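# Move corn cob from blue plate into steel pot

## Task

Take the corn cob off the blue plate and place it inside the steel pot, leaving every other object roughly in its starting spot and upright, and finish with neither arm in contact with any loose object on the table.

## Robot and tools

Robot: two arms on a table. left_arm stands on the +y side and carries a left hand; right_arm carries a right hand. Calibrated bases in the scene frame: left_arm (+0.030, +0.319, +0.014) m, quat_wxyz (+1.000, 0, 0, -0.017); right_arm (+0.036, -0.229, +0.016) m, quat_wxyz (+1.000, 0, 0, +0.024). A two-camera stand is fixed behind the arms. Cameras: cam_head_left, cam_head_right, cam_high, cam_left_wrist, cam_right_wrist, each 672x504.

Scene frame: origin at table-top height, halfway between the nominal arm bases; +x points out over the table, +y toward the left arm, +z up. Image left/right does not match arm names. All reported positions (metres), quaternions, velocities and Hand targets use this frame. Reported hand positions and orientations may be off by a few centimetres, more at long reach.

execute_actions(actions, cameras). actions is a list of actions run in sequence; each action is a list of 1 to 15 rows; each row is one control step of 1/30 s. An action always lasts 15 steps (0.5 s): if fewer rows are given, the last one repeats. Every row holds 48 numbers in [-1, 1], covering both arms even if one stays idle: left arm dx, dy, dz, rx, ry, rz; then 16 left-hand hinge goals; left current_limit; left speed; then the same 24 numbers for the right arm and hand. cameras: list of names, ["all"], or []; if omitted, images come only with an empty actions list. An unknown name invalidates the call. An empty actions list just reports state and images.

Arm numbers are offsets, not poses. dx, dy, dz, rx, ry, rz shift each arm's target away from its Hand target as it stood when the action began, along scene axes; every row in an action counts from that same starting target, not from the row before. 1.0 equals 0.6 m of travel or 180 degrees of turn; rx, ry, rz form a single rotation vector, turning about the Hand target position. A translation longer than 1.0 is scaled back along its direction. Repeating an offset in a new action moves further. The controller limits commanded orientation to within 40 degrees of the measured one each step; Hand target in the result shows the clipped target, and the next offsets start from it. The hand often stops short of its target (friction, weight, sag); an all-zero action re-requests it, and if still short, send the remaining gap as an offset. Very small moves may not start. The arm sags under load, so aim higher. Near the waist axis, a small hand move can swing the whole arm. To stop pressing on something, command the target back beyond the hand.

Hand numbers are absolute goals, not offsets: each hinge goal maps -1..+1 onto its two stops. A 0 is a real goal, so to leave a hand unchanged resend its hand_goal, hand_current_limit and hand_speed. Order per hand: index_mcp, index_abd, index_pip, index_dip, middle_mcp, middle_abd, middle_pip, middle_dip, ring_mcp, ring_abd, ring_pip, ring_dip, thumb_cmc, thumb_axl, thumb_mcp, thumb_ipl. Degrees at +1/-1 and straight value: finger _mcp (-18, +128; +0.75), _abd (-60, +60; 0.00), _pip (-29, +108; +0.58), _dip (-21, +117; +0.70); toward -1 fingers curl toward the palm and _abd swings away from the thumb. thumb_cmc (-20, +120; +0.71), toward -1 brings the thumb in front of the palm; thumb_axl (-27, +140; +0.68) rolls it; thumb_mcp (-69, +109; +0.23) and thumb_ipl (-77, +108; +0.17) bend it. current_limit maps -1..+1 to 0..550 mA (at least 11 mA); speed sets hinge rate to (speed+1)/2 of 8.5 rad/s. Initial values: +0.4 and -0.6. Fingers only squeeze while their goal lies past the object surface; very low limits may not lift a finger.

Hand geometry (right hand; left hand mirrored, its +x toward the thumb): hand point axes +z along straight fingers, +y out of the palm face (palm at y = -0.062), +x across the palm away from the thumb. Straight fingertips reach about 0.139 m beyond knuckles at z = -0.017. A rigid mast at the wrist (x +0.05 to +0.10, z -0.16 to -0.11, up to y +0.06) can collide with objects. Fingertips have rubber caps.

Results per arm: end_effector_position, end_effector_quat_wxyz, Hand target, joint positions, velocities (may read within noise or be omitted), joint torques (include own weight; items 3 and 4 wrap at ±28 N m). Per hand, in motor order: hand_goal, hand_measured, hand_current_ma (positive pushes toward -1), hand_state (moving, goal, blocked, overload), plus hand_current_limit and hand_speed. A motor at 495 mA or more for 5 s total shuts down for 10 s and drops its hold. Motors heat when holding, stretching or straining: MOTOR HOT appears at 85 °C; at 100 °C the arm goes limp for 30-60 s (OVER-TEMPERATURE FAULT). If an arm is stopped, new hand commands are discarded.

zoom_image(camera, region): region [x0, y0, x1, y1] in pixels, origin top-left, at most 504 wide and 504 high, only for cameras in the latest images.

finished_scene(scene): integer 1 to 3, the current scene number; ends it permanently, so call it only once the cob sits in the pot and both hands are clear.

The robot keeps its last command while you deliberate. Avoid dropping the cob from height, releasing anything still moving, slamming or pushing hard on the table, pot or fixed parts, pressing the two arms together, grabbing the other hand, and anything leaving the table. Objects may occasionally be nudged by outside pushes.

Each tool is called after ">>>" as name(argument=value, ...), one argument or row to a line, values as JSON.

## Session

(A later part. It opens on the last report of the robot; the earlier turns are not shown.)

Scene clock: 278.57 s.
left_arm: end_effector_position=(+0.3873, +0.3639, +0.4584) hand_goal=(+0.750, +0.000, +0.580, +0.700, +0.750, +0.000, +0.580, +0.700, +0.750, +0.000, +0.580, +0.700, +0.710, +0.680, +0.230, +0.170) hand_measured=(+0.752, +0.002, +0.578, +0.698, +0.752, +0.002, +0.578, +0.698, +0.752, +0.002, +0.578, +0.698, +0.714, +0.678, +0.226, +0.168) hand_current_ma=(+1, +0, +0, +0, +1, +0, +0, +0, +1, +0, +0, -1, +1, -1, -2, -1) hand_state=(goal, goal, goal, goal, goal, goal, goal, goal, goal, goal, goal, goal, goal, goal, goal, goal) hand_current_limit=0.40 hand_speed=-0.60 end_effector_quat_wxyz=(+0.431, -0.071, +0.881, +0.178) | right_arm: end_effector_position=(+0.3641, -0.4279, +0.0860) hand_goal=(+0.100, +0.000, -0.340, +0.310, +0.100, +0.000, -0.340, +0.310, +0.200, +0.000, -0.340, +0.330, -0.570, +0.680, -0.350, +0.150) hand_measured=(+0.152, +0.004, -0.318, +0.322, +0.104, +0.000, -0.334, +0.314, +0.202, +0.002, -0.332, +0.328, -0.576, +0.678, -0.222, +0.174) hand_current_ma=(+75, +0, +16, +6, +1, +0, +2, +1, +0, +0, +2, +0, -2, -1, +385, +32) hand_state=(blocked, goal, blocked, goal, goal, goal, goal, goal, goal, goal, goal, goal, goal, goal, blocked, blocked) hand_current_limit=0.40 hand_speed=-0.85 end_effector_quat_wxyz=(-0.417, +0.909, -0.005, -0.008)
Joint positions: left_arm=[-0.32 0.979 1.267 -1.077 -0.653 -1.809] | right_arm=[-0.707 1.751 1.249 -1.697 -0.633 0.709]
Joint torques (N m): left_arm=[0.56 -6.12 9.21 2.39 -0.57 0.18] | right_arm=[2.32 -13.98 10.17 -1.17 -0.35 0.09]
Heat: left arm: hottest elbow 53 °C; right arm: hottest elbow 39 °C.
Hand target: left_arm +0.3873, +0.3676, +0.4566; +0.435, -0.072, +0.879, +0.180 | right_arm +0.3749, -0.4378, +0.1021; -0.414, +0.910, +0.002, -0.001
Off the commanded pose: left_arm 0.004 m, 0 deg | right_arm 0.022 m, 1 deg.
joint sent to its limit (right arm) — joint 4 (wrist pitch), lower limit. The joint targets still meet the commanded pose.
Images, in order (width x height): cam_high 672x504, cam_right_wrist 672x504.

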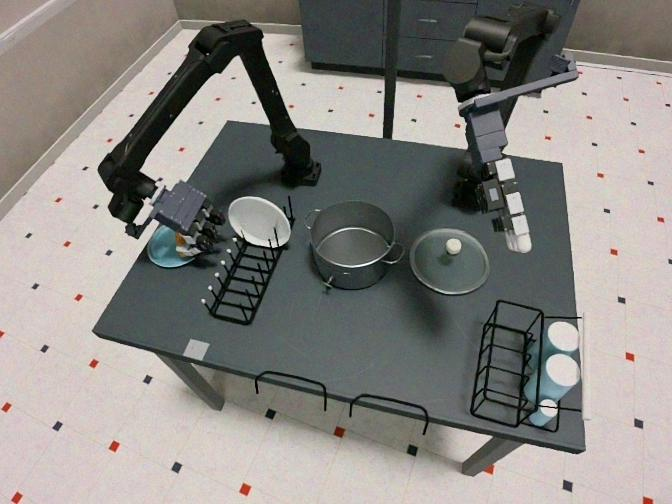

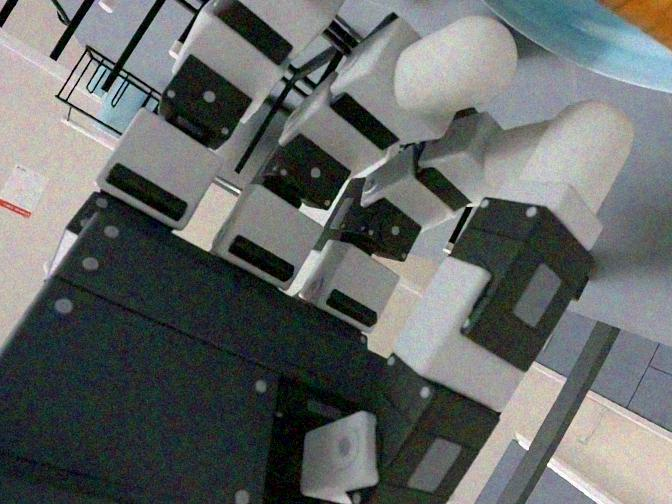

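>>> execute_actions(
  actions=[
    [[0,0,0,0,0,0,0.75,0,0.58,0.7,0.75,0,0.58,0.7,0.75,0,0.58,0.7,0.71,0.68,0.23,0.17,0.4,-0.6,0,0,0.12,0,0,0,0.55,0,-0.6,0.33,0.55,0,-0.6,0.33,0.55,0,-0.6,0.33,-0.57,0.68,0.17,0.17,0.4,-0.6]],
    [[0,0,0,0,0,0,0.75,0,0.58,0.7,0.75,0,0.58,0.7,0.75,0,0.58,0.7,0.71,0.68,0.23,0.17,0.4,-0.6,0.05,0.12,0.15,0,0,0,0.75,0,-0.65,0.33,0.75,0,-0.65,0.33,0.75,0,-0.65,0.33,-0.57,0.68,0.17,0.17,0.4,-0.6]],
  ],
  cameras=["cam_high", "cam_head_right", "cam_head_left"],
)

>>> zoom_image(
  camera="cam_high",
  region=[120, 160, 288, 286],
)

>>> zoom_image(
  camera="cam_head_right",
  region=[356, 220, 524, 346],
)

Scene clock: 296.87 s.
left_arm: end_effector_position=(+0.3873, +0.3639, +0.4584) hand_goal=(+0.750, +0.000, +0.580, +0.700, +0.750, +0.000, +0.580, +0.700, +0.750, +0.000, +0.580, +0.700, +0.710, +0.680, +0.230, +0.170) hand_measured=(+0.752, +0.002, +0.578, +0.698, +0.752, +0.002, +0.578, +0.698, +0.752, +0.002, +0.578, +0.698, +0.714, +0.678, +0.226, +0.168) hand_current_ma=(+1, +0, +0, +0, +1, +0, +0, +0, +1, +0, +0, -1, +1, -1, -2, -1) hand_state=(goal, goal, goal, goal, goal, goal, goal, goal, goal, goal, goal, goal, goal, goal, goal, goal) hand_current_limit=0.40 hand_speed=-0.60 end_effector_quat_wxyz=(+0.431, -0.071, +0.881, +0.178) | right_arm: end_effector_position=(+0.3967, -0.3580, +0.2474) hand_goal=(+0.750, +0.000, -0.650, +0.330, +0.750, +0.000, -0.650, +0.330, +0.750, +0.000, -0.650, +0.330, -0.570, +0.680, +0.170, +0.170) hand_measured=(+0.742, +0.004, -0.644, +0.334, +0.742, +0.000, -0.644, +0.328, +0.744, +0.002, -0.644, +0.328, -0.572, +0.678, +0.164, +0.172) hand_current_ma=(-3, +0, +1, +1, -3, +0, +1, +0, -2, +0, +2, +0, +0, +0, -3, +0) hand_state=(goal, goal, goal, goal, goal, goal, goal, goal, goal, goal, goal, goal, goal, goal, goal, goal) hand_current_limit=0.40 hand_speed=-0.60 end_effector_quat_wxyz=(-0.346, +0.935, -0.032, +0.073)
Joint positions: left_arm=[-0.32 0.979 1.267 -1.077 -0.653 -1.809] | right_arm=[-0.51 1.417 1.358 -1.703 -0.701 1.106]
Joint torques (N m): left_arm=[0.56 -6.12 9.22 2.39 -0.57 0.18] | right_arm=[1.67 -9.23 12.3 -0.08 -0.71 0.09]
Heat: left arm: hottest elbow 53 °C; right arm: hottest elbow 39 °C.
Hand target: left_arm +0.3873, +0.3676, +0.4566; +0.435, -0.072, +0.879, +0.180 | right_arm +0.4048, -0.3658, +0.2643; -0.414, +0.910, +0.002, -0.001
Off the commanded pose: left_arm 0.004 m, 0 deg | right_arm 0.020 m, 12 deg.
joint sent to its limit (right arm) — joint 4 (wrist pitch), lower limit. The joint targets are off in orientation, not in position.
Images, in order (width x height): cam_head_left 672x504, cam_head_right 672x504, cam_high 672x504.

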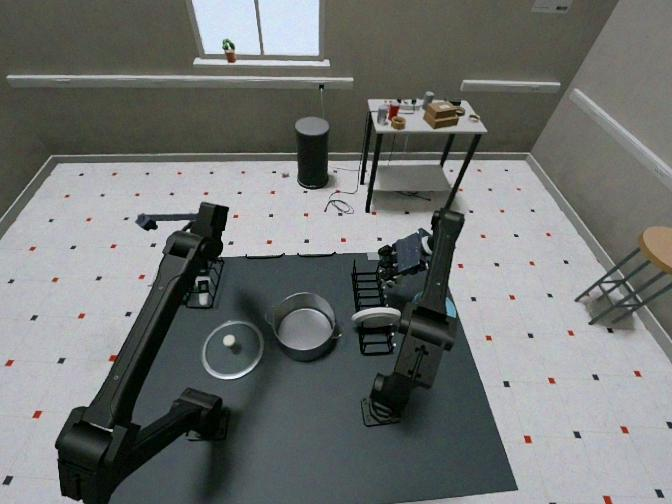

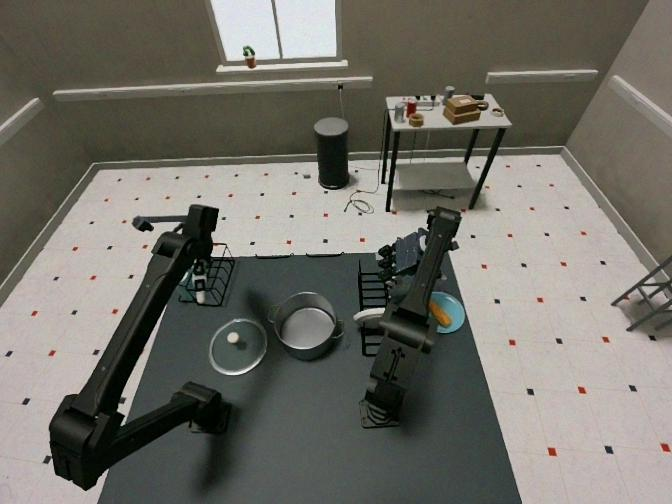

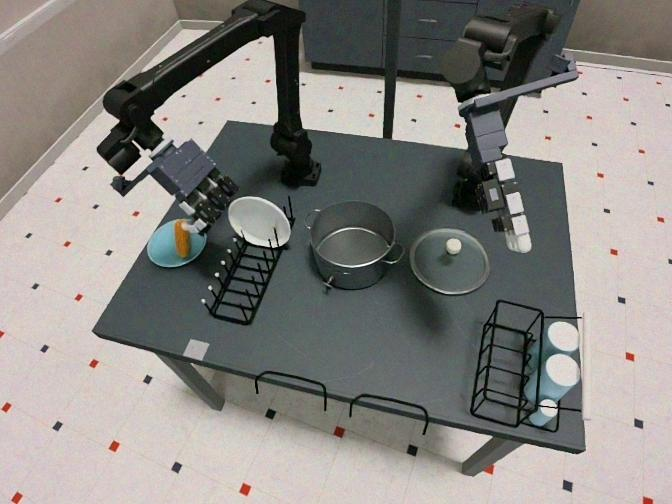

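Scaled by 3.000 from the camera's 672x504 image, which has a finer 960x720 frame.

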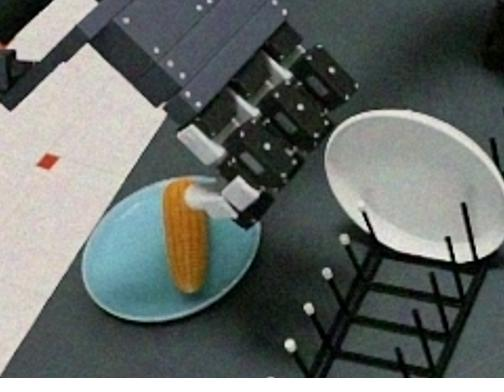

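Scaled by 3.000 from the camera's 672x504 image, which has a finer 960x720 frame.

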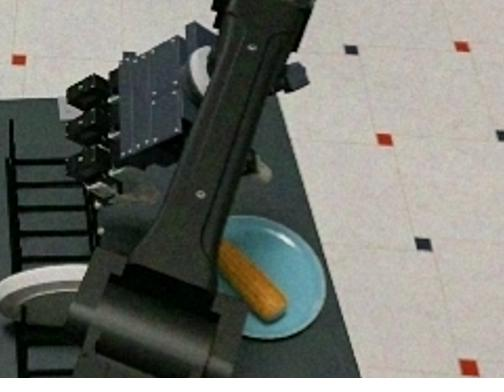

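>>> execute_actions(
  actions=[
    [[0,0,0,0,0,0,0.75,0,0.58,0.7,0.75,0,0.58,0.7,0.75,0,0.58,0.7,0.71,0.68,0.23,0.17,0.4,-0.6,-0.011,-0.14,0,0.054,-0.038,-0.15,0.98,0,-0.98,-0.17,0.98,0,-0.98,-0.17,0.98,0,-0.98,-0.17,-0.57,0.68,-0.11,0.17,0.4,-0.5]],
    [[0,0,0,0,0,0,0.75,0,0.58,0.7,0.75,0,0.58,0.7,0.75,0,0.58,0.7,0.71,0.68,0.23,0.17,0.4,-0.6,-0.011,-0.127,-0.24,0,0,0,0.98,0,-0.98,-0.17,0.98,0,-0.98,-0.17,0.98,0,-0.98,-0.17,-0.57,0.68,-0.11,0.17,0.4,-0.5]],
  ],
  cameras=["cam_high", "cam_head_right", "cam_head_left"],
)

>>> zoom_image(
  camera="cam_high",
  region=[100, 160, 268, 286],
)

>>> zoom_image(
  camera="cam_head_left",
  region=[356, 220, 524, 346],
)

Scene clock: 516.93 s.
left_arm: end_effector_position=(+0.3873, +0.3639, +0.4584) hand_goal=(+0.750, +0.000, +0.580, +0.700, +0.750, +0.000, +0.580, +0.700, +0.750, +0.000, +0.580, +0.700, +0.710, +0.680, +0.230, +0.170) hand_measured=(+0.752, +0.002, +0.578, +0.698, +0.752, +0.002, +0.578, +0.698, +0.752, +0.002, +0.578, +0.698, +0.714, +0.678, +0.226, +0.168) hand_current_ma=(+1, +0, +0, +0, +1, +0, +0, +0, +1, +0, +0, -1, +1, -1, -2, -1) hand_state=(goal, goal, goal, goal, goal, goal, goal, goal, goal, goal, goal, goal, goal, goal, goal, goal) hand_current_limit=0.40 hand_speed=-0.60 end_effector_quat_wxyz=(+0.431, -0.071, +0.881, +0.178) | right_arm: end_effector_position=(+0.3766, -0.5134, +0.1026) hand_goal=(+0.980, +0.000, -0.980, -0.170, +0.980, +0.000, -0.980, -0.170, +0.980, +0.000, -0.980, -0.170, -0.570, +0.680, -0.110, +0.170) hand_measured=(+0.970, +0.004, -0.976, -0.166, +0.970, +0.000, -0.976, -0.168, +0.972, +0.002, -0.976, -0.166, -0.570, +0.678, -0.110, +0.172) hand_current_ma=(-4, +0, +1, +1, -5, +0, +1, +1, -3, +0, +1, +1, +0, +0, +0, +0) hand_state=(goal, goal, goal, goal, goal, goal, goal, goal, goal, goal, goal, goal, goal, goal, goal, goal) hand_current_limit=0.40 hand_speed=-0.50 end_effector_quat_wxyz=(-0.484, +0.838, -0.213, +0.132)
Joint positions: left_arm=[-0.32 0.979 1.267 -1.077 -0.653 -1.809] | right_arm=[-0.952 1.851 1.399 -1.704 -0.933 0.863]
Joint torques (N m): left_arm=[0.56 -6.12 9.22 2.39 -0.57 0.17] | right_arm=[3.02 -16.09 10.5 -0.72 -0.71 -0.19]
Heat: left arm: hottest elbow 52 °C; right arm: hottest elbow 48 °C.
Hand target: left_arm +0.3873, +0.3676, +0.4566; +0.435, -0.072, +0.879, +0.180 | right_arm +0.3917, -0.5260, +0.1202; -0.477, +0.846, -0.186, +0.149
Off the commanded pose: left_arm 0.004 m, 0 deg | right_arm 0.026 m, 4 deg.
joint sent to its limit (right arm) — joint 4 (wrist pitch), lower limit. The joint targets still meet the commanded pose.
Images, in order (width x height): cam_head_left 672x504, cam_head_right 672x504, cam_high 672x504.

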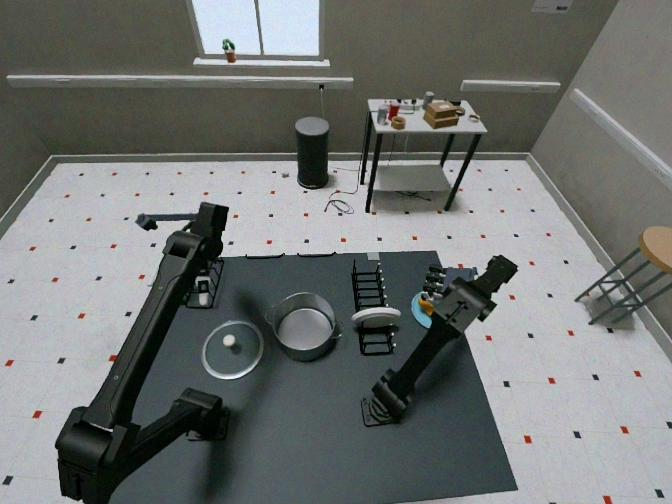

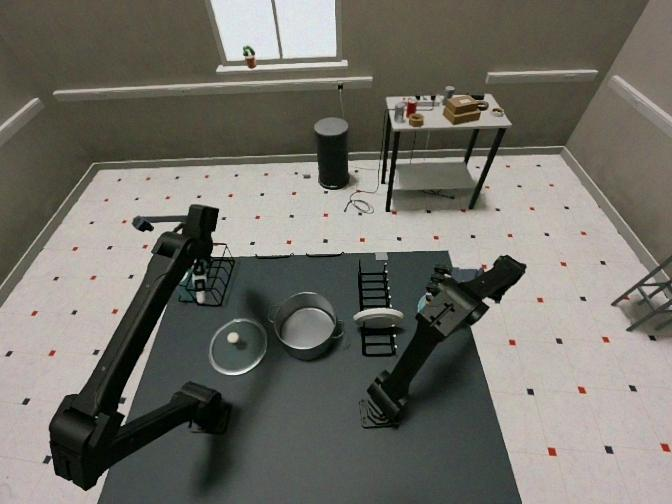

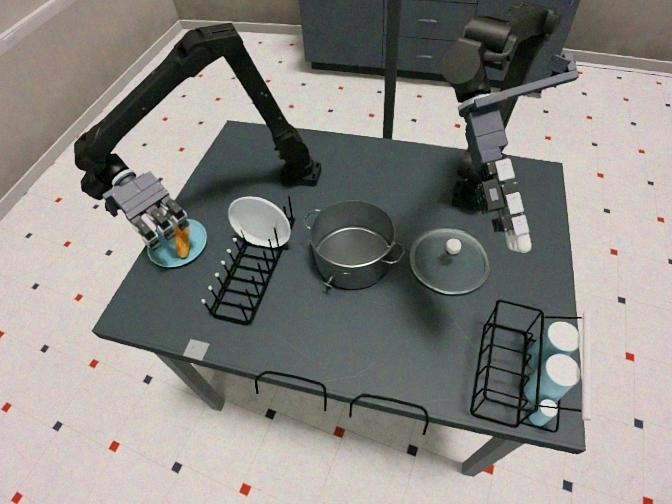

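Scaled by 3.000 from the camera's 672x504 image, which has a finer 960x720 frame.

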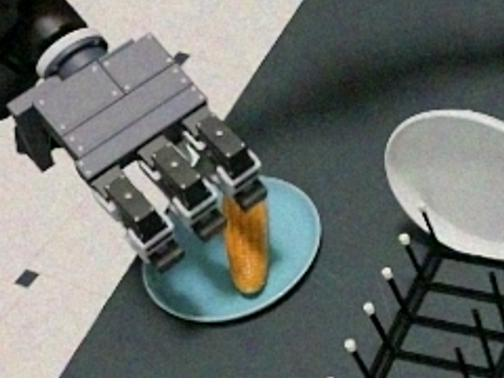

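Scaled by 3.000 from the camera's 672x504 image, which has a finer 960x720 frame.

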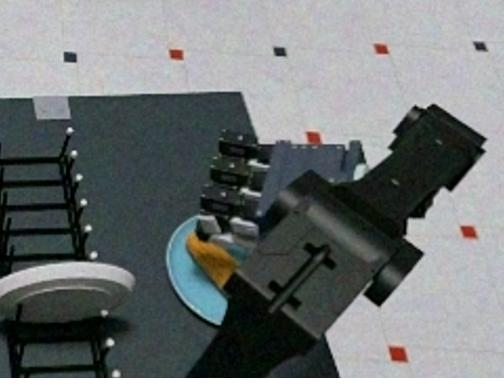

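>>> execute_actions(
  actions=[
    [[0,0,0,0,0,0,0.75,0,0.58,0.7,0.75,0,0.58,0.7,0.75,0,0.58,0.7,0.71,0.68,0.23,0.17,0.4,-0.6,0.01,-0.02,-0.125,0,0,0,0.98,0,-0.98,-0.17,0.98,0,-0.98,-0.17,0.98,0,-0.98,-0.17,-0.57,0.68,-0.11,0.17,0.4,-0.5]],
  ],
  cameras=["cam_high", "cam_right_wrist"],
)

>>> zoom_image(
  camera="cam_high",
  region=[100, 160, 268, 286],
)

Scene clock: 530.43 s.
left_arm: end_effector_position=(+0.3873, +0.3639, +0.4584) hand_goal=(+0.750, +0.000, +0.580, +0.700, +0.750, +0.000, +0.580, +0.700, +0.750, +0.000, +0.580, +0.700, +0.710, +0.680, +0.230, +0.170) hand_measured=(+0.752, +0.002, +0.578, +0.698, +0.752, +0.002, +0.578, +0.698, +0.752, +0.002, +0.578, +0.698, +0.714, +0.678, +0.226, +0.168) hand_current_ma=(+1, +0, +0, +0, +1, +0, +0, +0, +1, +0, +0, -1, +1, -1, -2, -1) hand_state=(goal, goal, goal, goal, goal, goal, goal, goal, goal, goal, goal, goal, goal, goal, goal, goal) hand_current_limit=0.40 hand_speed=-0.60 end_effector_quat_wxyz=(+0.431, -0.071, +0.881, +0.178) | right_arm: end_effector_position=(+0.3866, -0.5246, +0.0438) hand_goal=(+0.980, +0.000, -0.980, -0.170, +0.980, +0.000, -0.980, -0.170, +0.980, +0.000, -0.980, -0.170, -0.570, +0.680, -0.110, +0.170) hand_measured=(+0.970, +0.004, -0.976, -0.166, +0.970, +0.000, -0.976, -0.168, +0.970, +0.002, -0.976, -0.166, -0.568, +0.680, -0.114, +0.170) hand_current_ma=(-4, +0, +1, +1, -5, +0, +1, +0, -4, +0, +1, +1, +0, +0, -1, +0) hand_state=(goal, goal, goal, goal, goal, goal, goal, goal, goal, goal, goal, goal, goal, goal, goal, goal) hand_current_limit=0.40 hand_speed=-0.50 end_effector_quat_wxyz=(-0.489, +0.838, -0.205, +0.131)
Joint positions: left_arm=[-0.32 0.979 1.267 -1.077 -0.653 -1.809] | right_arm=[-0.952 1.969 1.402 -1.615 -0.933 0.832]
Joint torques (N m): left_arm=[0.62 -6.12 9.24 2.39 -0.57 0.18] | right_arm=[2.43 -14.86 8.99 0.08 -0.59 -0.28]
Heat: left arm: hottest elbow 52 °C; right arm: hottest elbow 47 °C.
Hand target: left_arm +0.3873, +0.3676, +0.4566; +0.435, -0.072, +0.879, +0.180 | right_arm +0.3977, -0.5380, +0.0452; -0.477, +0.846, -0.186, +0.149
Off the commanded pose: left_arm 0.004 m, 0 deg | right_arm 0.017 m, 3 deg.
Images, in order (width x height): cam_high 672x504, cam_right_wrist 672x504.

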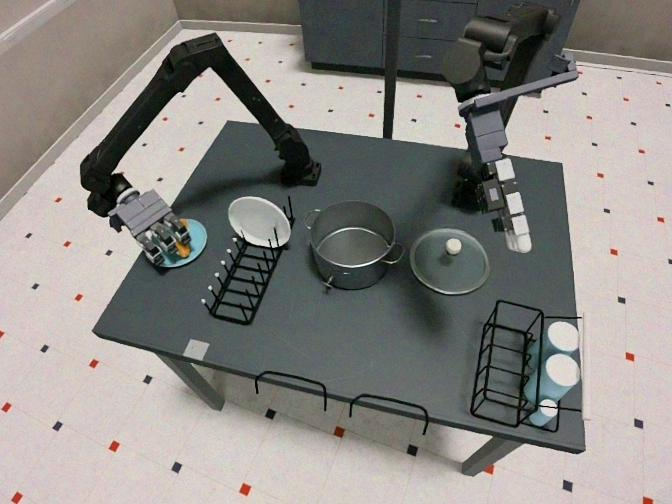

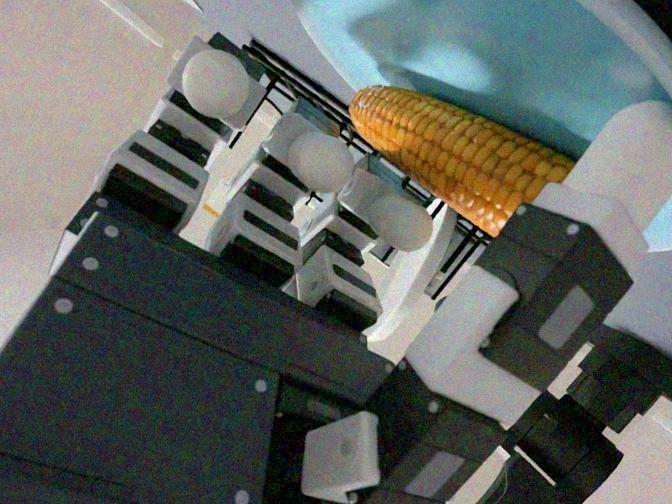

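Scaled by 3.000 from the camera's 672x504 image, which has a finer 960x720 frame.

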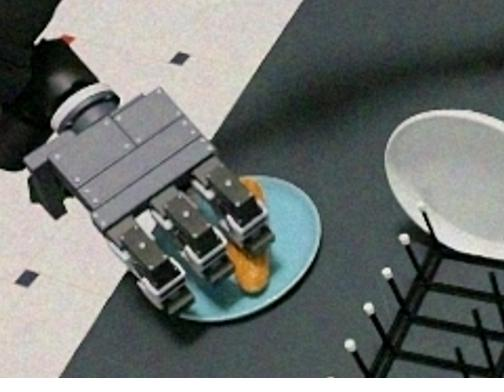

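>>> execute_actions(
  actions=[
    [[0,0,0,0,0,0,0.75,0,0.58,0.7,0.75,0,0.58,0.7,0.75,0,0.58,0.7,0.71,0.68,0.23,0.17,0.4,-0.6,-0.038,0.097,-0.003,0,0,0,0.98,0,-0.98,-0.17,0.98,0,-0.98,-0.17,0.98,0,-0.98,-0.17,-0.57,0.68,-0.11,0.17,0.4,-0.5]],
  ],
  cameras=["cam_high", "cam_right_wrist"],
)

>>> zoom_image(
  camera="cam_high",
  region=[100, 160, 268, 286],
)

Scene clock: 546.60 s.
left_arm: end_effector_position=(+0.3873, +0.3639, +0.4584) hand_goal=(+0.750, +0.000, +0.580, +0.700, +0.750, +0.000, +0.580, +0.700, +0.750, +0.000, +0.580, +0.700, +0.710, +0.680, +0.230, +0.170) hand_measured=(+0.752, +0.002, +0.578, +0.698, +0.752, +0.002, +0.578, +0.698, +0.752, +0.002, +0.578, +0.698, +0.714, +0.678, +0.226, +0.168) hand_current_ma=(+1, +0, +0, +0, +1, +0, +0, +0, +1, +0, +0, -1, +1, -1, -2, -1) hand_state=(goal, goal, goal, goal, goal, goal, goal, goal, goal, goal, goal, goal, goal, goal, goal, goal) hand_current_limit=0.40 hand_speed=-0.60 end_effector_quat_wxyz=(+0.431, -0.071, +0.881, +0.178) | right_arm: end_effector_position=(+0.3732, -0.4857, +0.0419) hand_goal=(+0.980, +0.000, -0.980, -0.170, +0.980, +0.000, -0.980, -0.170, +0.980, +0.000, -0.980, -0.170, -0.570, +0.680, -0.110, +0.170) hand_measured=(+0.970, +0.004, -0.976, -0.166, +0.970, +0.000, -0.976, -0.168, +0.970, +0.002, -0.976, -0.166, -0.572, +0.678, -0.096, +0.176) hand_current_ma=(-4, +0, +1, +1, -5, +0, +1, +0, -4, +0, +1, +1, +0, +0, +10, +3) hand_state=(goal, goal, goal, goal, goal, goal, goal, goal, goal, goal, goal, goal, goal, goal, goal, goal) hand_current_limit=0.40 hand_speed=-0.50 end_effector_quat_wxyz=(-0.477, +0.846, -0.187, +0.150)
Joint positions: left_arm=[-0.32 0.979 1.267 -1.077 -0.653 -1.809] | right_arm=[-0.923 1.853 1.228 -1.485 -0.947 0.847]
Joint torques (N m): left_arm=[0.62 -6.12 9.22 2.37 -0.57 0.18] | right_arm=[3.37 -14.68 5.5 -0.12 -0.91 0.14]
Heat: left arm: hottest elbow 52 °C; right arm: hottest elbow 45 °C.
Hand target: left_arm +0.3873, +0.3676, +0.4566; +0.435, -0.072, +0.879, +0.180 | right_arm +0.3749, -0.4798, +0.0435; -0.477, +0.846, -0.186, +0.149
Off the commanded pose: left_arm 0.004 m, 0 deg | right_arm 0.006 m, 0 deg.
Images, in order (width x height): cam_high 672x504, cam_right_wrist 672x504.

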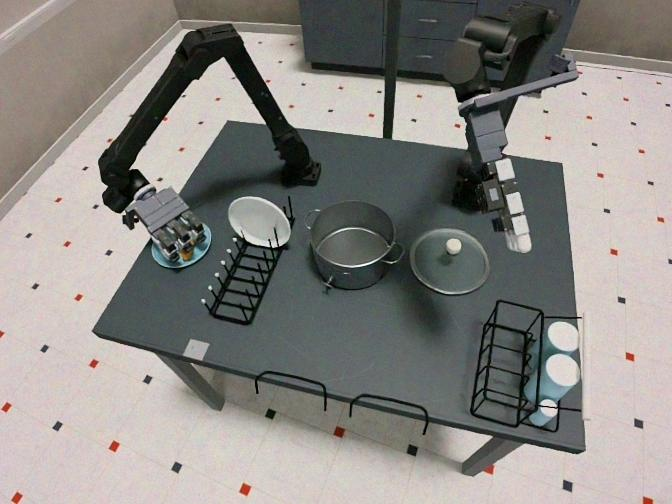

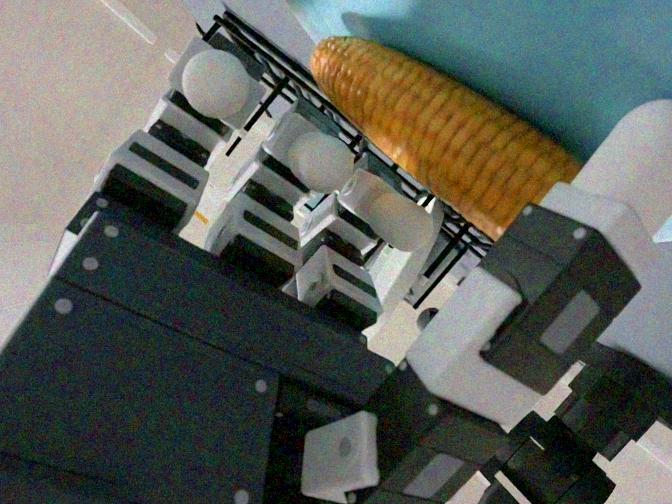

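Scaled by 3.000 from the camera's 672x504 image, which has a finer 960x720 frame.

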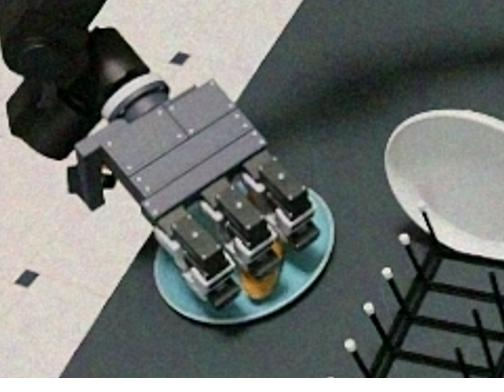

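>>> execute_actions(
  actions=[
    [[0,0,0,0,0,0,0.75,0,0.58,0.7,0.75,0,0.58,0.7,0.75,0,0.58,0.7,0.71,0.68,0.23,0.17,0.4,-0.6,-0.025,0.055,-0.003,0,0,0,0.98,0,-0.98,-0.17,0.98,0,-0.98,-0.17,0.98,0,-0.98,-0.17,-0.57,0.68,-0.11,0.17,0.4,-0.5]],
  ],
  cameras=["cam_high", "cam_right_wrist"],
)

>>> zoom_image(
  camera="cam_high",
  region=[100, 160, 268, 286],
)

Scene clock: 559.50 s.
left_arm: end_effector_position=(+0.3873, +0.3639, +0.4584) hand_goal=(+0.750, +0.000, +0.580, +0.700, +0.750, +0.000, +0.580, +0.700, +0.750, +0.000, +0.580, +0.700, +0.710, +0.680, +0.230, +0.170) hand_measured=(+0.752, +0.002, +0.578, +0.698, +0.752, +0.002, +0.578, +0.698, +0.752, +0.002, +0.578, +0.698, +0.714, +0.678, +0.226, +0.168) hand_current_ma=(+1, +0, +0, +0, +1, +0, +0, +0, +1, +0, +0, -1, +1, -1, -2, -1) hand_state=(goal, goal, goal, goal, goal, goal, goal, goal, goal, goal, goal, goal, goal, goal, goal, goal) hand_current_limit=0.40 hand_speed=-0.60 end_effector_quat_wxyz=(+0.431, -0.071, +0.881, +0.178) | right_arm: end_effector_position=(+0.3597, -0.4528, +0.0409) hand_goal=(+0.980, +0.000, -0.980, -0.170, +0.980, +0.000, -0.980, -0.170, +0.980, +0.000, -0.980, -0.170, -0.570, +0.680, -0.110, +0.170) hand_measured=(+0.970, +0.004, -0.976, -0.166, +0.970, +0.000, -0.976, -0.168, +0.970, +0.002, -0.976, -0.166, -0.580, +0.676, -0.090, +0.180) hand_current_ma=(-4, +0, +1, +1, -5, +0, +1, +0, -4, +0, +1, +1, -4, -2, +20, +6) hand_state=(goal, goal, goal, goal, goal, goal, goal, goal, goal, goal, goal, goal, goal, goal, goal, goal) hand_current_limit=0.40 hand_speed=-0.50 end_effector_quat_wxyz=(-0.476, +0.847, -0.185, +0.151)
Joint positions: left_arm=[-0.32 0.979 1.267 -1.077 -0.653 -1.809] | right_arm=[-0.899 1.775 1.11 -1.414 -0.959 0.88]
Joint torques (N m): left_arm=[0.56 -6.12 9.22 2.39 -0.57 0.17] | right_arm=[3.14 -13.16 5.31 0.06 -0.89 0.16]
Heat: left arm: hottest elbow 52 °C; right arm: hottest elbow 43 °C.
Hand target: left_arm +0.3873, +0.3676, +0.4566; +0.435, -0.072, +0.879, +0.180 | right_arm +0.3599, -0.4468, +0.0417; -0.477, +0.846, -0.186, +0.149
Off the commanded pose: left_arm 0.004 m, 0 deg | right_arm 0.006 m, 0 deg.
Images, in order (width x height): cam_high 672x504, cam_right_wrist 672x504.

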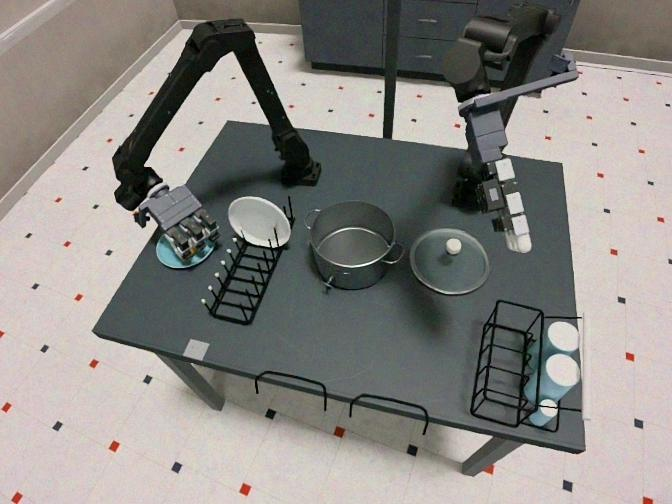

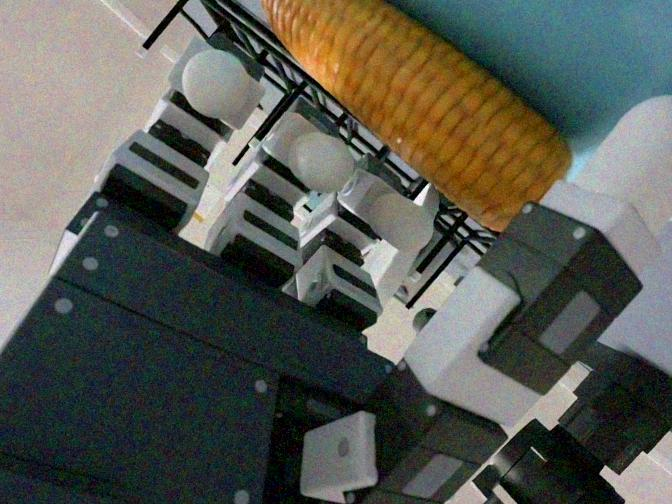

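Scaled by 3.000 from the camera's 672x504 image, which has a finer 960x720 frame.

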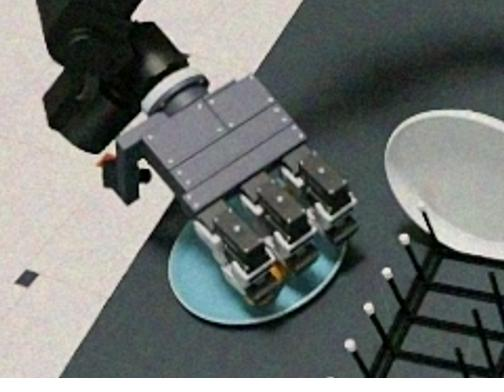

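>>> execute_actions(
  actions=[
    [[0,0,0,0,0,0,0.75,0,0.58,0.7,0.75,0,0.58,0.7,0.75,0,0.58,0.7,0.71,0.68,0.23,0.17,0.4,-0.6,0,0,0.089,0,0,0,0.67,0,-0.62,0.7,0.67,0,-0.62,0.7,0.67,0,-0.62,0.7,-0.57,0.68,0.11,0.17,0.4,-0.5]],
    [[0,0,0,0,0,0,0.75,0,0.58,0.7,0.75,0,0.58,0.7,0.75,0,0.58,0.7,0.71,0.68,0.23,0.17,0.4,-0.6,0.062,-0.028,0,0,0,0,0.67,0,-0.62,0.7,0.67,0,-0.62,0.7,0.67,0,-0.62,0.7,-0.57,0.68,0.11,0.17,0.4,-0.5]],
  ],
  cameras=["cam_high", "cam_right_wrist", "cam_head_left"],
)

>>> zoom_image(
  camera="cam_high",
  region=[100, 160, 268, 286],
)

Scene clock: 616.23 s.
left_arm: end_effector_position=(+0.3873, +0.3639, +0.4584) hand_goal=(+0.750, +0.000, +0.580, +0.700, +0.750, +0.000, +0.580, +0.700, +0.750, +0.000, +0.580, +0.700, +0.710, +0.680, +0.230, +0.170) hand_measured=(+0.752, +0.002, +0.578, +0.698, +0.752, +0.002, +0.578, +0.698, +0.752, +0.002, +0.578, +0.698, +0.714, +0.678, +0.226, +0.168) hand_current_ma=(+1, +0, +0, +0, +1, +0, +0, +0, +1, +0, +0, -1, +1, -1, -2, -1) hand_state=(goal, goal, goal, goal, goal, goal, goal, goal, goal, goal, goal, goal, goal, goal, goal, goal) hand_current_limit=0.40 hand_speed=-0.60 end_effector_quat_wxyz=(+0.431, -0.071, +0.881, +0.178) | right_arm: end_effector_position=(+0.3829, -0.4522, +0.0845) hand_goal=(+0.670, +0.000, -0.620, +0.700, +0.670, +0.000, -0.620, +0.700, +0.670, +0.000, -0.620, +0.700, -0.570, +0.680, +0.110, +0.170) hand_measured=(+0.666, +0.004, -0.622, +0.698, +0.666, +0.000, -0.622, +0.698, +0.666, +0.002, -0.622, +0.698, -0.570, +0.678, +0.106, +0.170) hand_current_ma=(-1, +0, +0, +0, -1, +0, +0, +0, -1, +0, +0, +0, +0, +0, -2, +0) hand_state=(goal, goal, goal, goal, goal, goal, goal, goal, goal, goal, goal, goal, goal, goal, goal, goal) hand_current_limit=0.40 hand_speed=-0.50 end_effector_quat_wxyz=(-0.485, +0.842, -0.190, +0.139)
Joint positions: left_arm=[-0.32 0.979 1.267 -1.077 -0.653 -1.809] | right_arm=[-0.859 1.756 1.216 -1.528 -0.979 0.935]
Joint torques (N m): left_arm=[0.56 -6.18 9.22 2.39 -0.57 0.17] | right_arm=[2.9 -12.51 10.74 -0.34 -0.78 0.16]
Heat: left arm: hottest elbow 52 °C; right arm: hottest elbow 39 °C.
Hand target: left_arm +0.3873, +0.3676, +0.4566; +0.435, -0.072, +0.879, +0.180 | right_arm +0.3969, -0.4635, +0.0949; -0.477, +0.846, -0.186, +0.149
Off the commanded pose: left_arm 0.004 m, 0 deg | right_arm 0.021 m, 2 deg.
Images, in order (width x height): cam_head_left 672x504, cam_high 672x504, cam_right_wrist 672x504.

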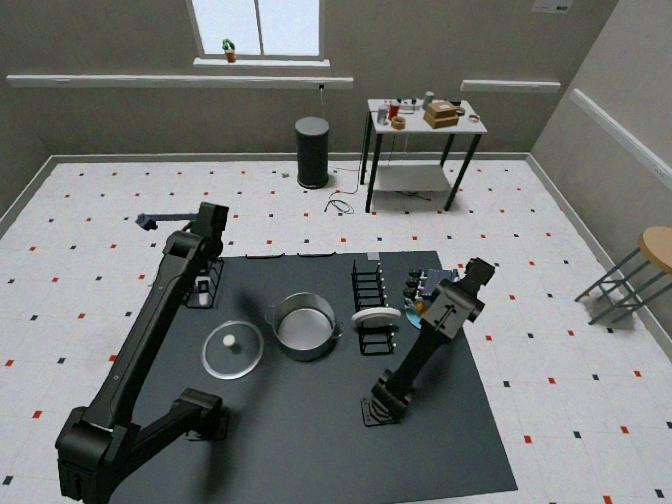

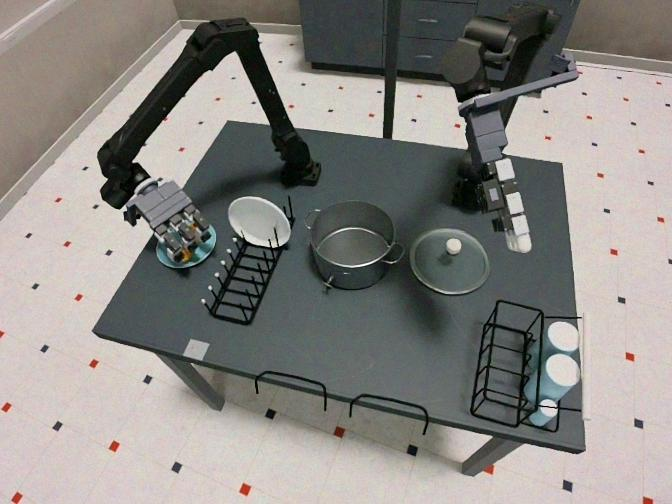

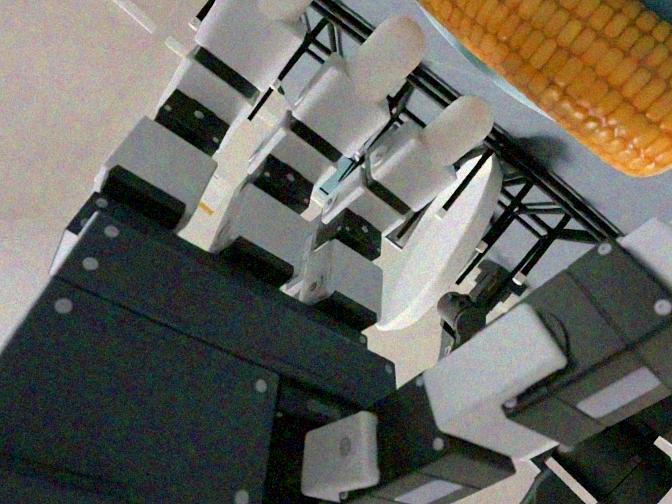

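Scaled by 3.000 from the camera's 672x504 image, which has a finer 960x720 frame.

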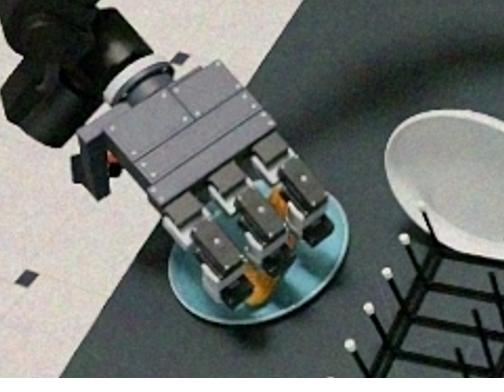

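>>> zoom_image(
  camera="cam_head_left",
  region=[380, 240, 480, 340],
)

>>> zoom_image(
  camera="cam_high",
  region=[140, 190, 240, 290],
)

Scaled by 5.040 from the camera's 672x504 image, which has a finer 960x720 frame.

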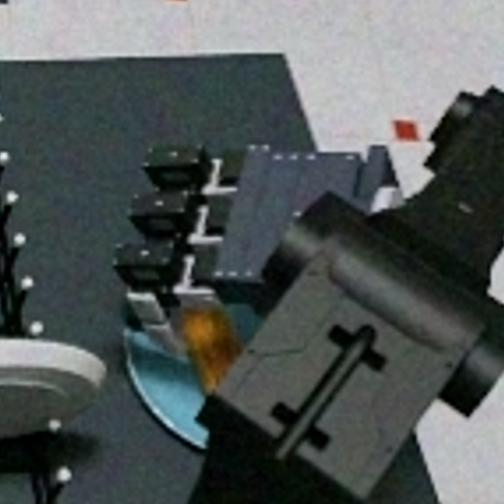

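Scaled by 5.040 from the camera's 672x504 image, which has a finer 960x720 frame.

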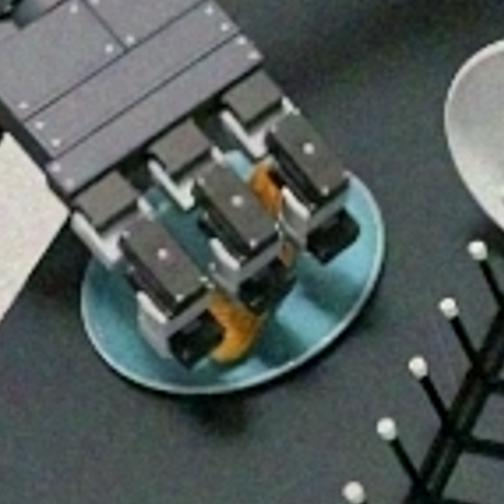

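>>> execute_actions(
  actions=[
    [[0,0,0,0,0,0,0.75,0,0.58,0.7,0.75,0,0.58,0.7,0.75,0,0.58,0.7,0.71,0.68,0.23,0.17,0.4,-0.6,-0.01,0.04,0,0,0,0,0.75,0,-0.59,0.7,0.75,0,-0.59,0.7,0.98,0,-0.98,-0.17,-0.57,0.68,0.13,0.17,0.4,-0.5]],
    [[0,0,0,0,0,0,0.75,0,0.58,0.7,0.75,0,0.58,0.7,0.75,0,0.58,0.7,0.71,0.68,0.23,0.17,0.4,-0.6,0,0,-0.045,0,0,0,0.75,0,-0.59,0.7,0.75,0,-0.59,0.7,0.98,0,-0.98,-0.17,-0.57,0.68,0.13,0.17,0.4,-0.5]],
  ],
  cameras=["cam_high", "cam_right_wrist", "cam_head_left"],
)

>>> zoom_image(
  camera="cam_high",
  region=[140, 190, 240, 290],
)

Scene clock: 707.57 s.
left_arm: end_effector_position=(+0.3873, +0.3639, +0.4584) hand_goal=(+0.750, +0.000, +0.580, +0.700, +0.750, +0.000, +0.580, +0.700, +0.750, +0.000, +0.580, +0.700, +0.710, +0.680, +0.230, +0.170) hand_measured=(+0.752, +0.002, +0.578, +0.698, +0.752, +0.002, +0.578, +0.698, +0.752, +0.002, +0.578, +0.698, +0.714, +0.678, +0.226, +0.168) hand_current_ma=(+1, +0, +0, +0, +1, +0, +0, +0, +1, +0, +0, -1, +1, -1, -2, -1) hand_state=(goal, goal, goal, goal, goal, goal, goal, goal, goal, goal, goal, goal, goal, goal, goal, goal) hand_current_limit=0.40 hand_speed=-0.60 end_effector_quat_wxyz=(+0.431, -0.071, +0.881, +0.178) | right_arm: end_effector_position=(+0.3904, -0.4433, +0.0698) hand_goal=(+0.750, +0.000, -0.590, +0.700, +0.750, +0.000, -0.590, +0.700, +0.980, +0.000, -0.980, -0.170, -0.570, +0.680, +0.130, +0.170) hand_measured=(+0.736, +0.004, -0.592, +0.698, +0.734, +0.000, -0.592, +0.698, +0.966, +0.002, -0.974, -0.166, -0.570, +0.678, +0.126, +0.170) hand_current_ma=(-9, +0, +0, +0, -11, +0, +0, +0, -9, +0, +2, +1, +0, +0, -2, +0) hand_state=(goal, goal, goal, goal, goal, goal, goal, goal, goal, goal, goal, goal, goal, goal, goal, goal) hand_current_limit=0.40 hand_speed=-0.50 end_effector_quat_wxyz=(-0.475, +0.847, -0.182, +0.154)
Joint positions: left_arm=[-0.32 0.979 1.267 -1.077 -0.653 -1.809] | right_arm=[-0.833 1.741 1.164 -1.412 -0.989 0.981]
Joint torques (N m): left_arm=[0.56 -6.12 9.22 2.39 -0.57 0.18] | right_arm=[3.02 -12.22 6.5 0.16 -0.86 0.17]
Heat: left arm: hottest elbow 52 °C; right arm: hottest elbow 42 °C.
Hand target: left_arm +0.3873, +0.3676, +0.4566; +0.435, -0.072, +0.879, +0.180 | right_arm +0.3911, -0.4395, +0.0681; -0.477, +0.846, -0.186, +0.149
Off the commanded pose: left_arm 0.004 m, 0 deg | right_arm 0.004 m, 1 deg.
Images, in order (width x height): cam_head_left 672x504, cam_high 672x504, cam_right_wrist 672x504.

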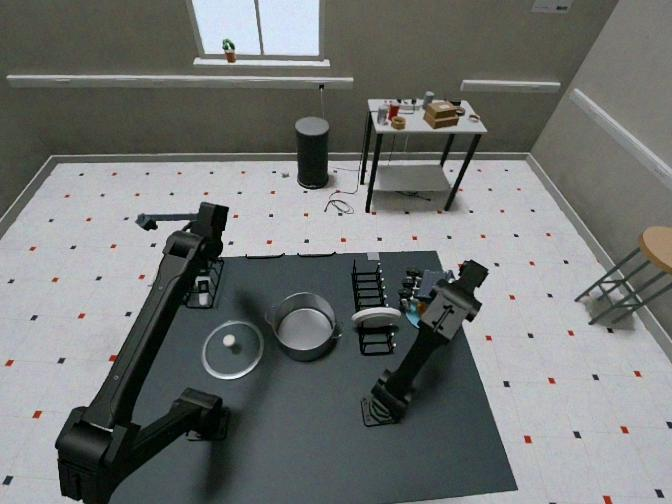

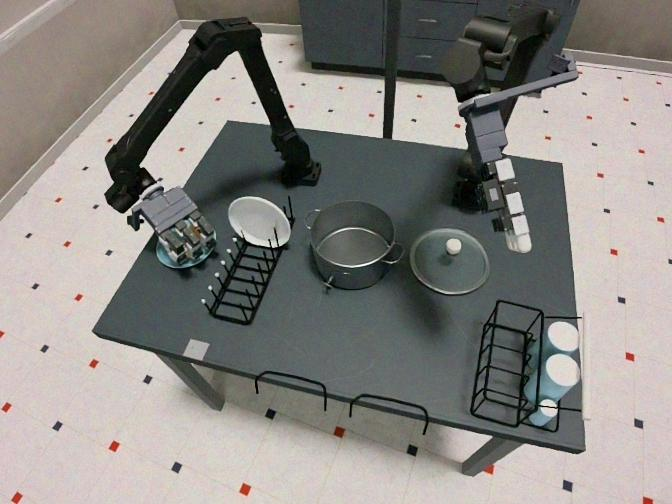

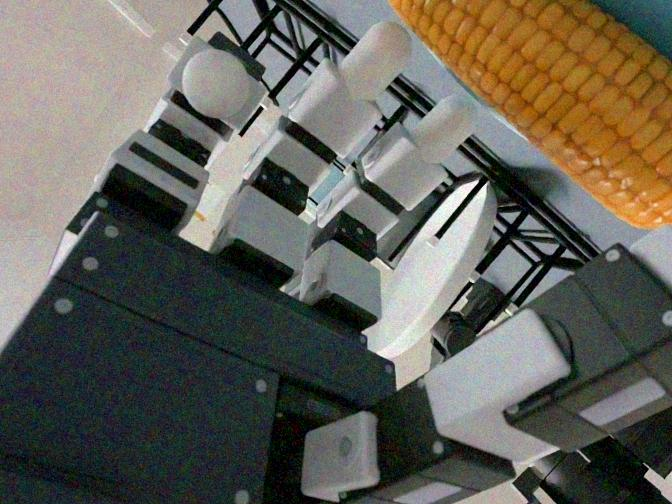

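Scaled by 5.040 from the camera's 672x504 image, which has a finer 960x720 frame.

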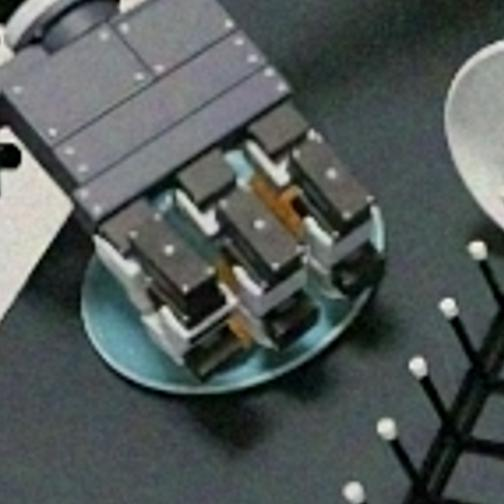

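>>> execute_actions(
  actions=[
    [[0,0,0,0,0,0,0.75,0,0.58,0.7,0.75,0,0.58,0.7,0.75,0,0.58,0.7,0.71,0.68,0.23,0.17,0.4,-0.6,0.003,0.005,-0.036,0,0,0,0.89,0,-0.83,0.7,0.89,0,-0.83,0.7,0.98,0,-0.98,-0.17,-0.57,0.68,0.17,0.17,0.4,-0.5]],
    [[0,0,0,0,0,0,0.75,0,0.58,0.7,0.75,0,0.58,0.7,0.75,0,0.58,0.7,0.71,0.68,0.23,0.17,0.4,-0.6,0,0,0,0,0,0,0.55,0,-0.8,0.7,0.55,0,-0.8,0.7,0.98,0,-0.98,-0.17,-0.57,0.68,0,0.17,0.4,-0.85]],
  ],
  cameras=["cam_high", "cam_right_wrist", "cam_head_left"],
)

>>> zoom_image(
  camera="cam_high",
  region=[140, 190, 240, 290],
)

Scene clock: 755.87 s.
left_arm: end_effector_position=(+0.3873, +0.3639, +0.4584) hand_goal=(+0.750, +0.000, +0.580, +0.700, +0.750, +0.000, +0.580, +0.700, +0.750, +0.000, +0.580, +0.700, +0.710, +0.680, +0.230, +0.170) hand_measured=(+0.752, +0.002, +0.578, +0.698, +0.752, +0.002, +0.578, +0.698, +0.752, +0.002, +0.578, +0.698, +0.714, +0.678, +0.226, +0.168) hand_current_ma=(+1, +0, +0, +0, +1, +0, +0, +0, +1, +0, +0, -1, +1, -1, -2, -1) hand_state=(goal, goal, goal, goal, goal, goal, goal, goal, goal, goal, goal, goal, goal, goal, goal, goal) hand_current_limit=0.40 hand_speed=-0.60 end_effector_quat_wxyz=(+0.431, -0.071, +0.881, +0.178) | right_arm: end_effector_position=(+0.3916, -0.4403, +0.0466) hand_goal=(+0.550, +0.000, -0.800, +0.700, +0.550, +0.000, -0.800, +0.700, +0.980, +0.000, -0.980, -0.170, -0.570, +0.680, +0.000, +0.170) hand_measured=(+0.548, +0.004, -0.800, +0.698, +0.548, +0.000, -0.798, +0.700, +0.966, +0.002, -0.974, -0.166, -0.570, +0.678, +0.002, +0.170) hand_current_ma=(+0, +0, +0, +0, +0, +0, +0, +0, -8, +0, +2, +1, +0, +0, +0, +0) hand_state=(goal, goal, goal, goal, goal, goal, goal, goal, goal, goal, goal, goal, goal, goal, goal, goal) hand_current_limit=0.40 hand_speed=-0.85 end_effector_quat_wxyz=(-0.476, +0.847, -0.183, +0.153)
Joint positions: left_arm=[-0.32 0.979 1.267 -1.077 -0.653 -1.809] | right_arm=[-0.826 1.773 1.136 -1.345 -0.992 0.994]
Joint torques (N m): left_arm=[0.62 -6.18 9.24 2.39 -0.57 0.18] | right_arm=[3.08 -12.69 6.35 0.13 -0.84 0.16]
Heat: left arm: hottest elbow 52 °C; right arm: hottest elbow 40 °C.
Hand target: left_arm +0.3873, +0.3676, +0.4566; +0.435, -0.072, +0.879, +0.180 | right_arm +0.3928, -0.4366, +0.0464; -0.477, +0.846, -0.186, +0.149
Off the commanded pose: left_arm 0.004 m, 0 deg | right_arm 0.004 m, 1 deg.
Images, in order (width x height): cam_head_left 672x504, cam_high 672x504, cam_right_wrist 672x504.

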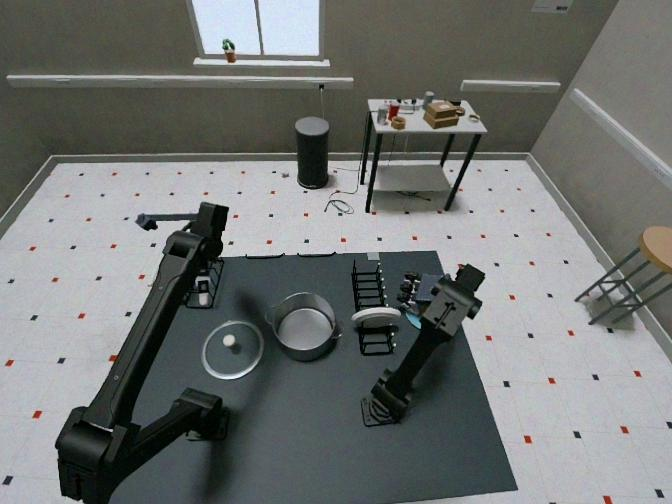

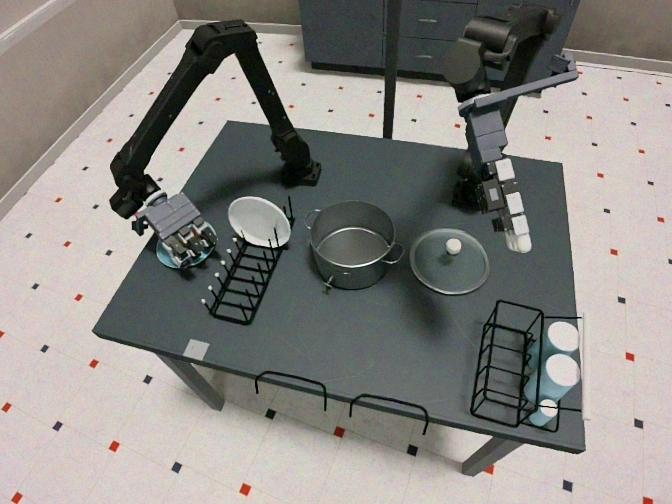

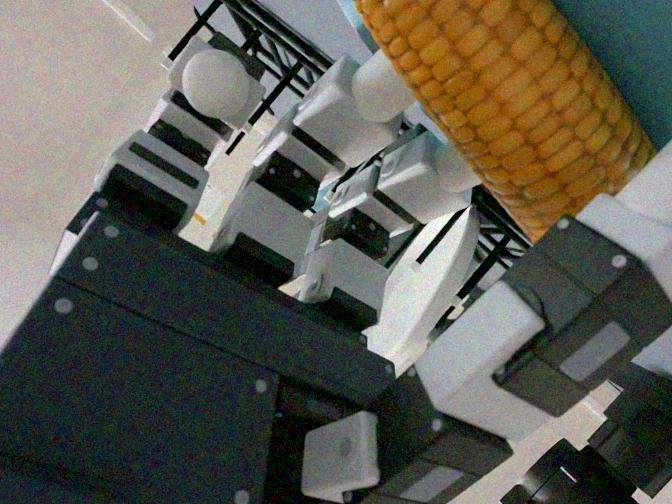

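Scaled by 5.040 from the camera's 672x504 image, which has a finer 960x720 frame.

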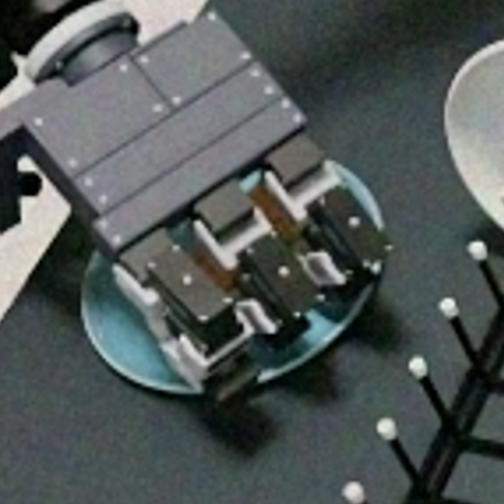

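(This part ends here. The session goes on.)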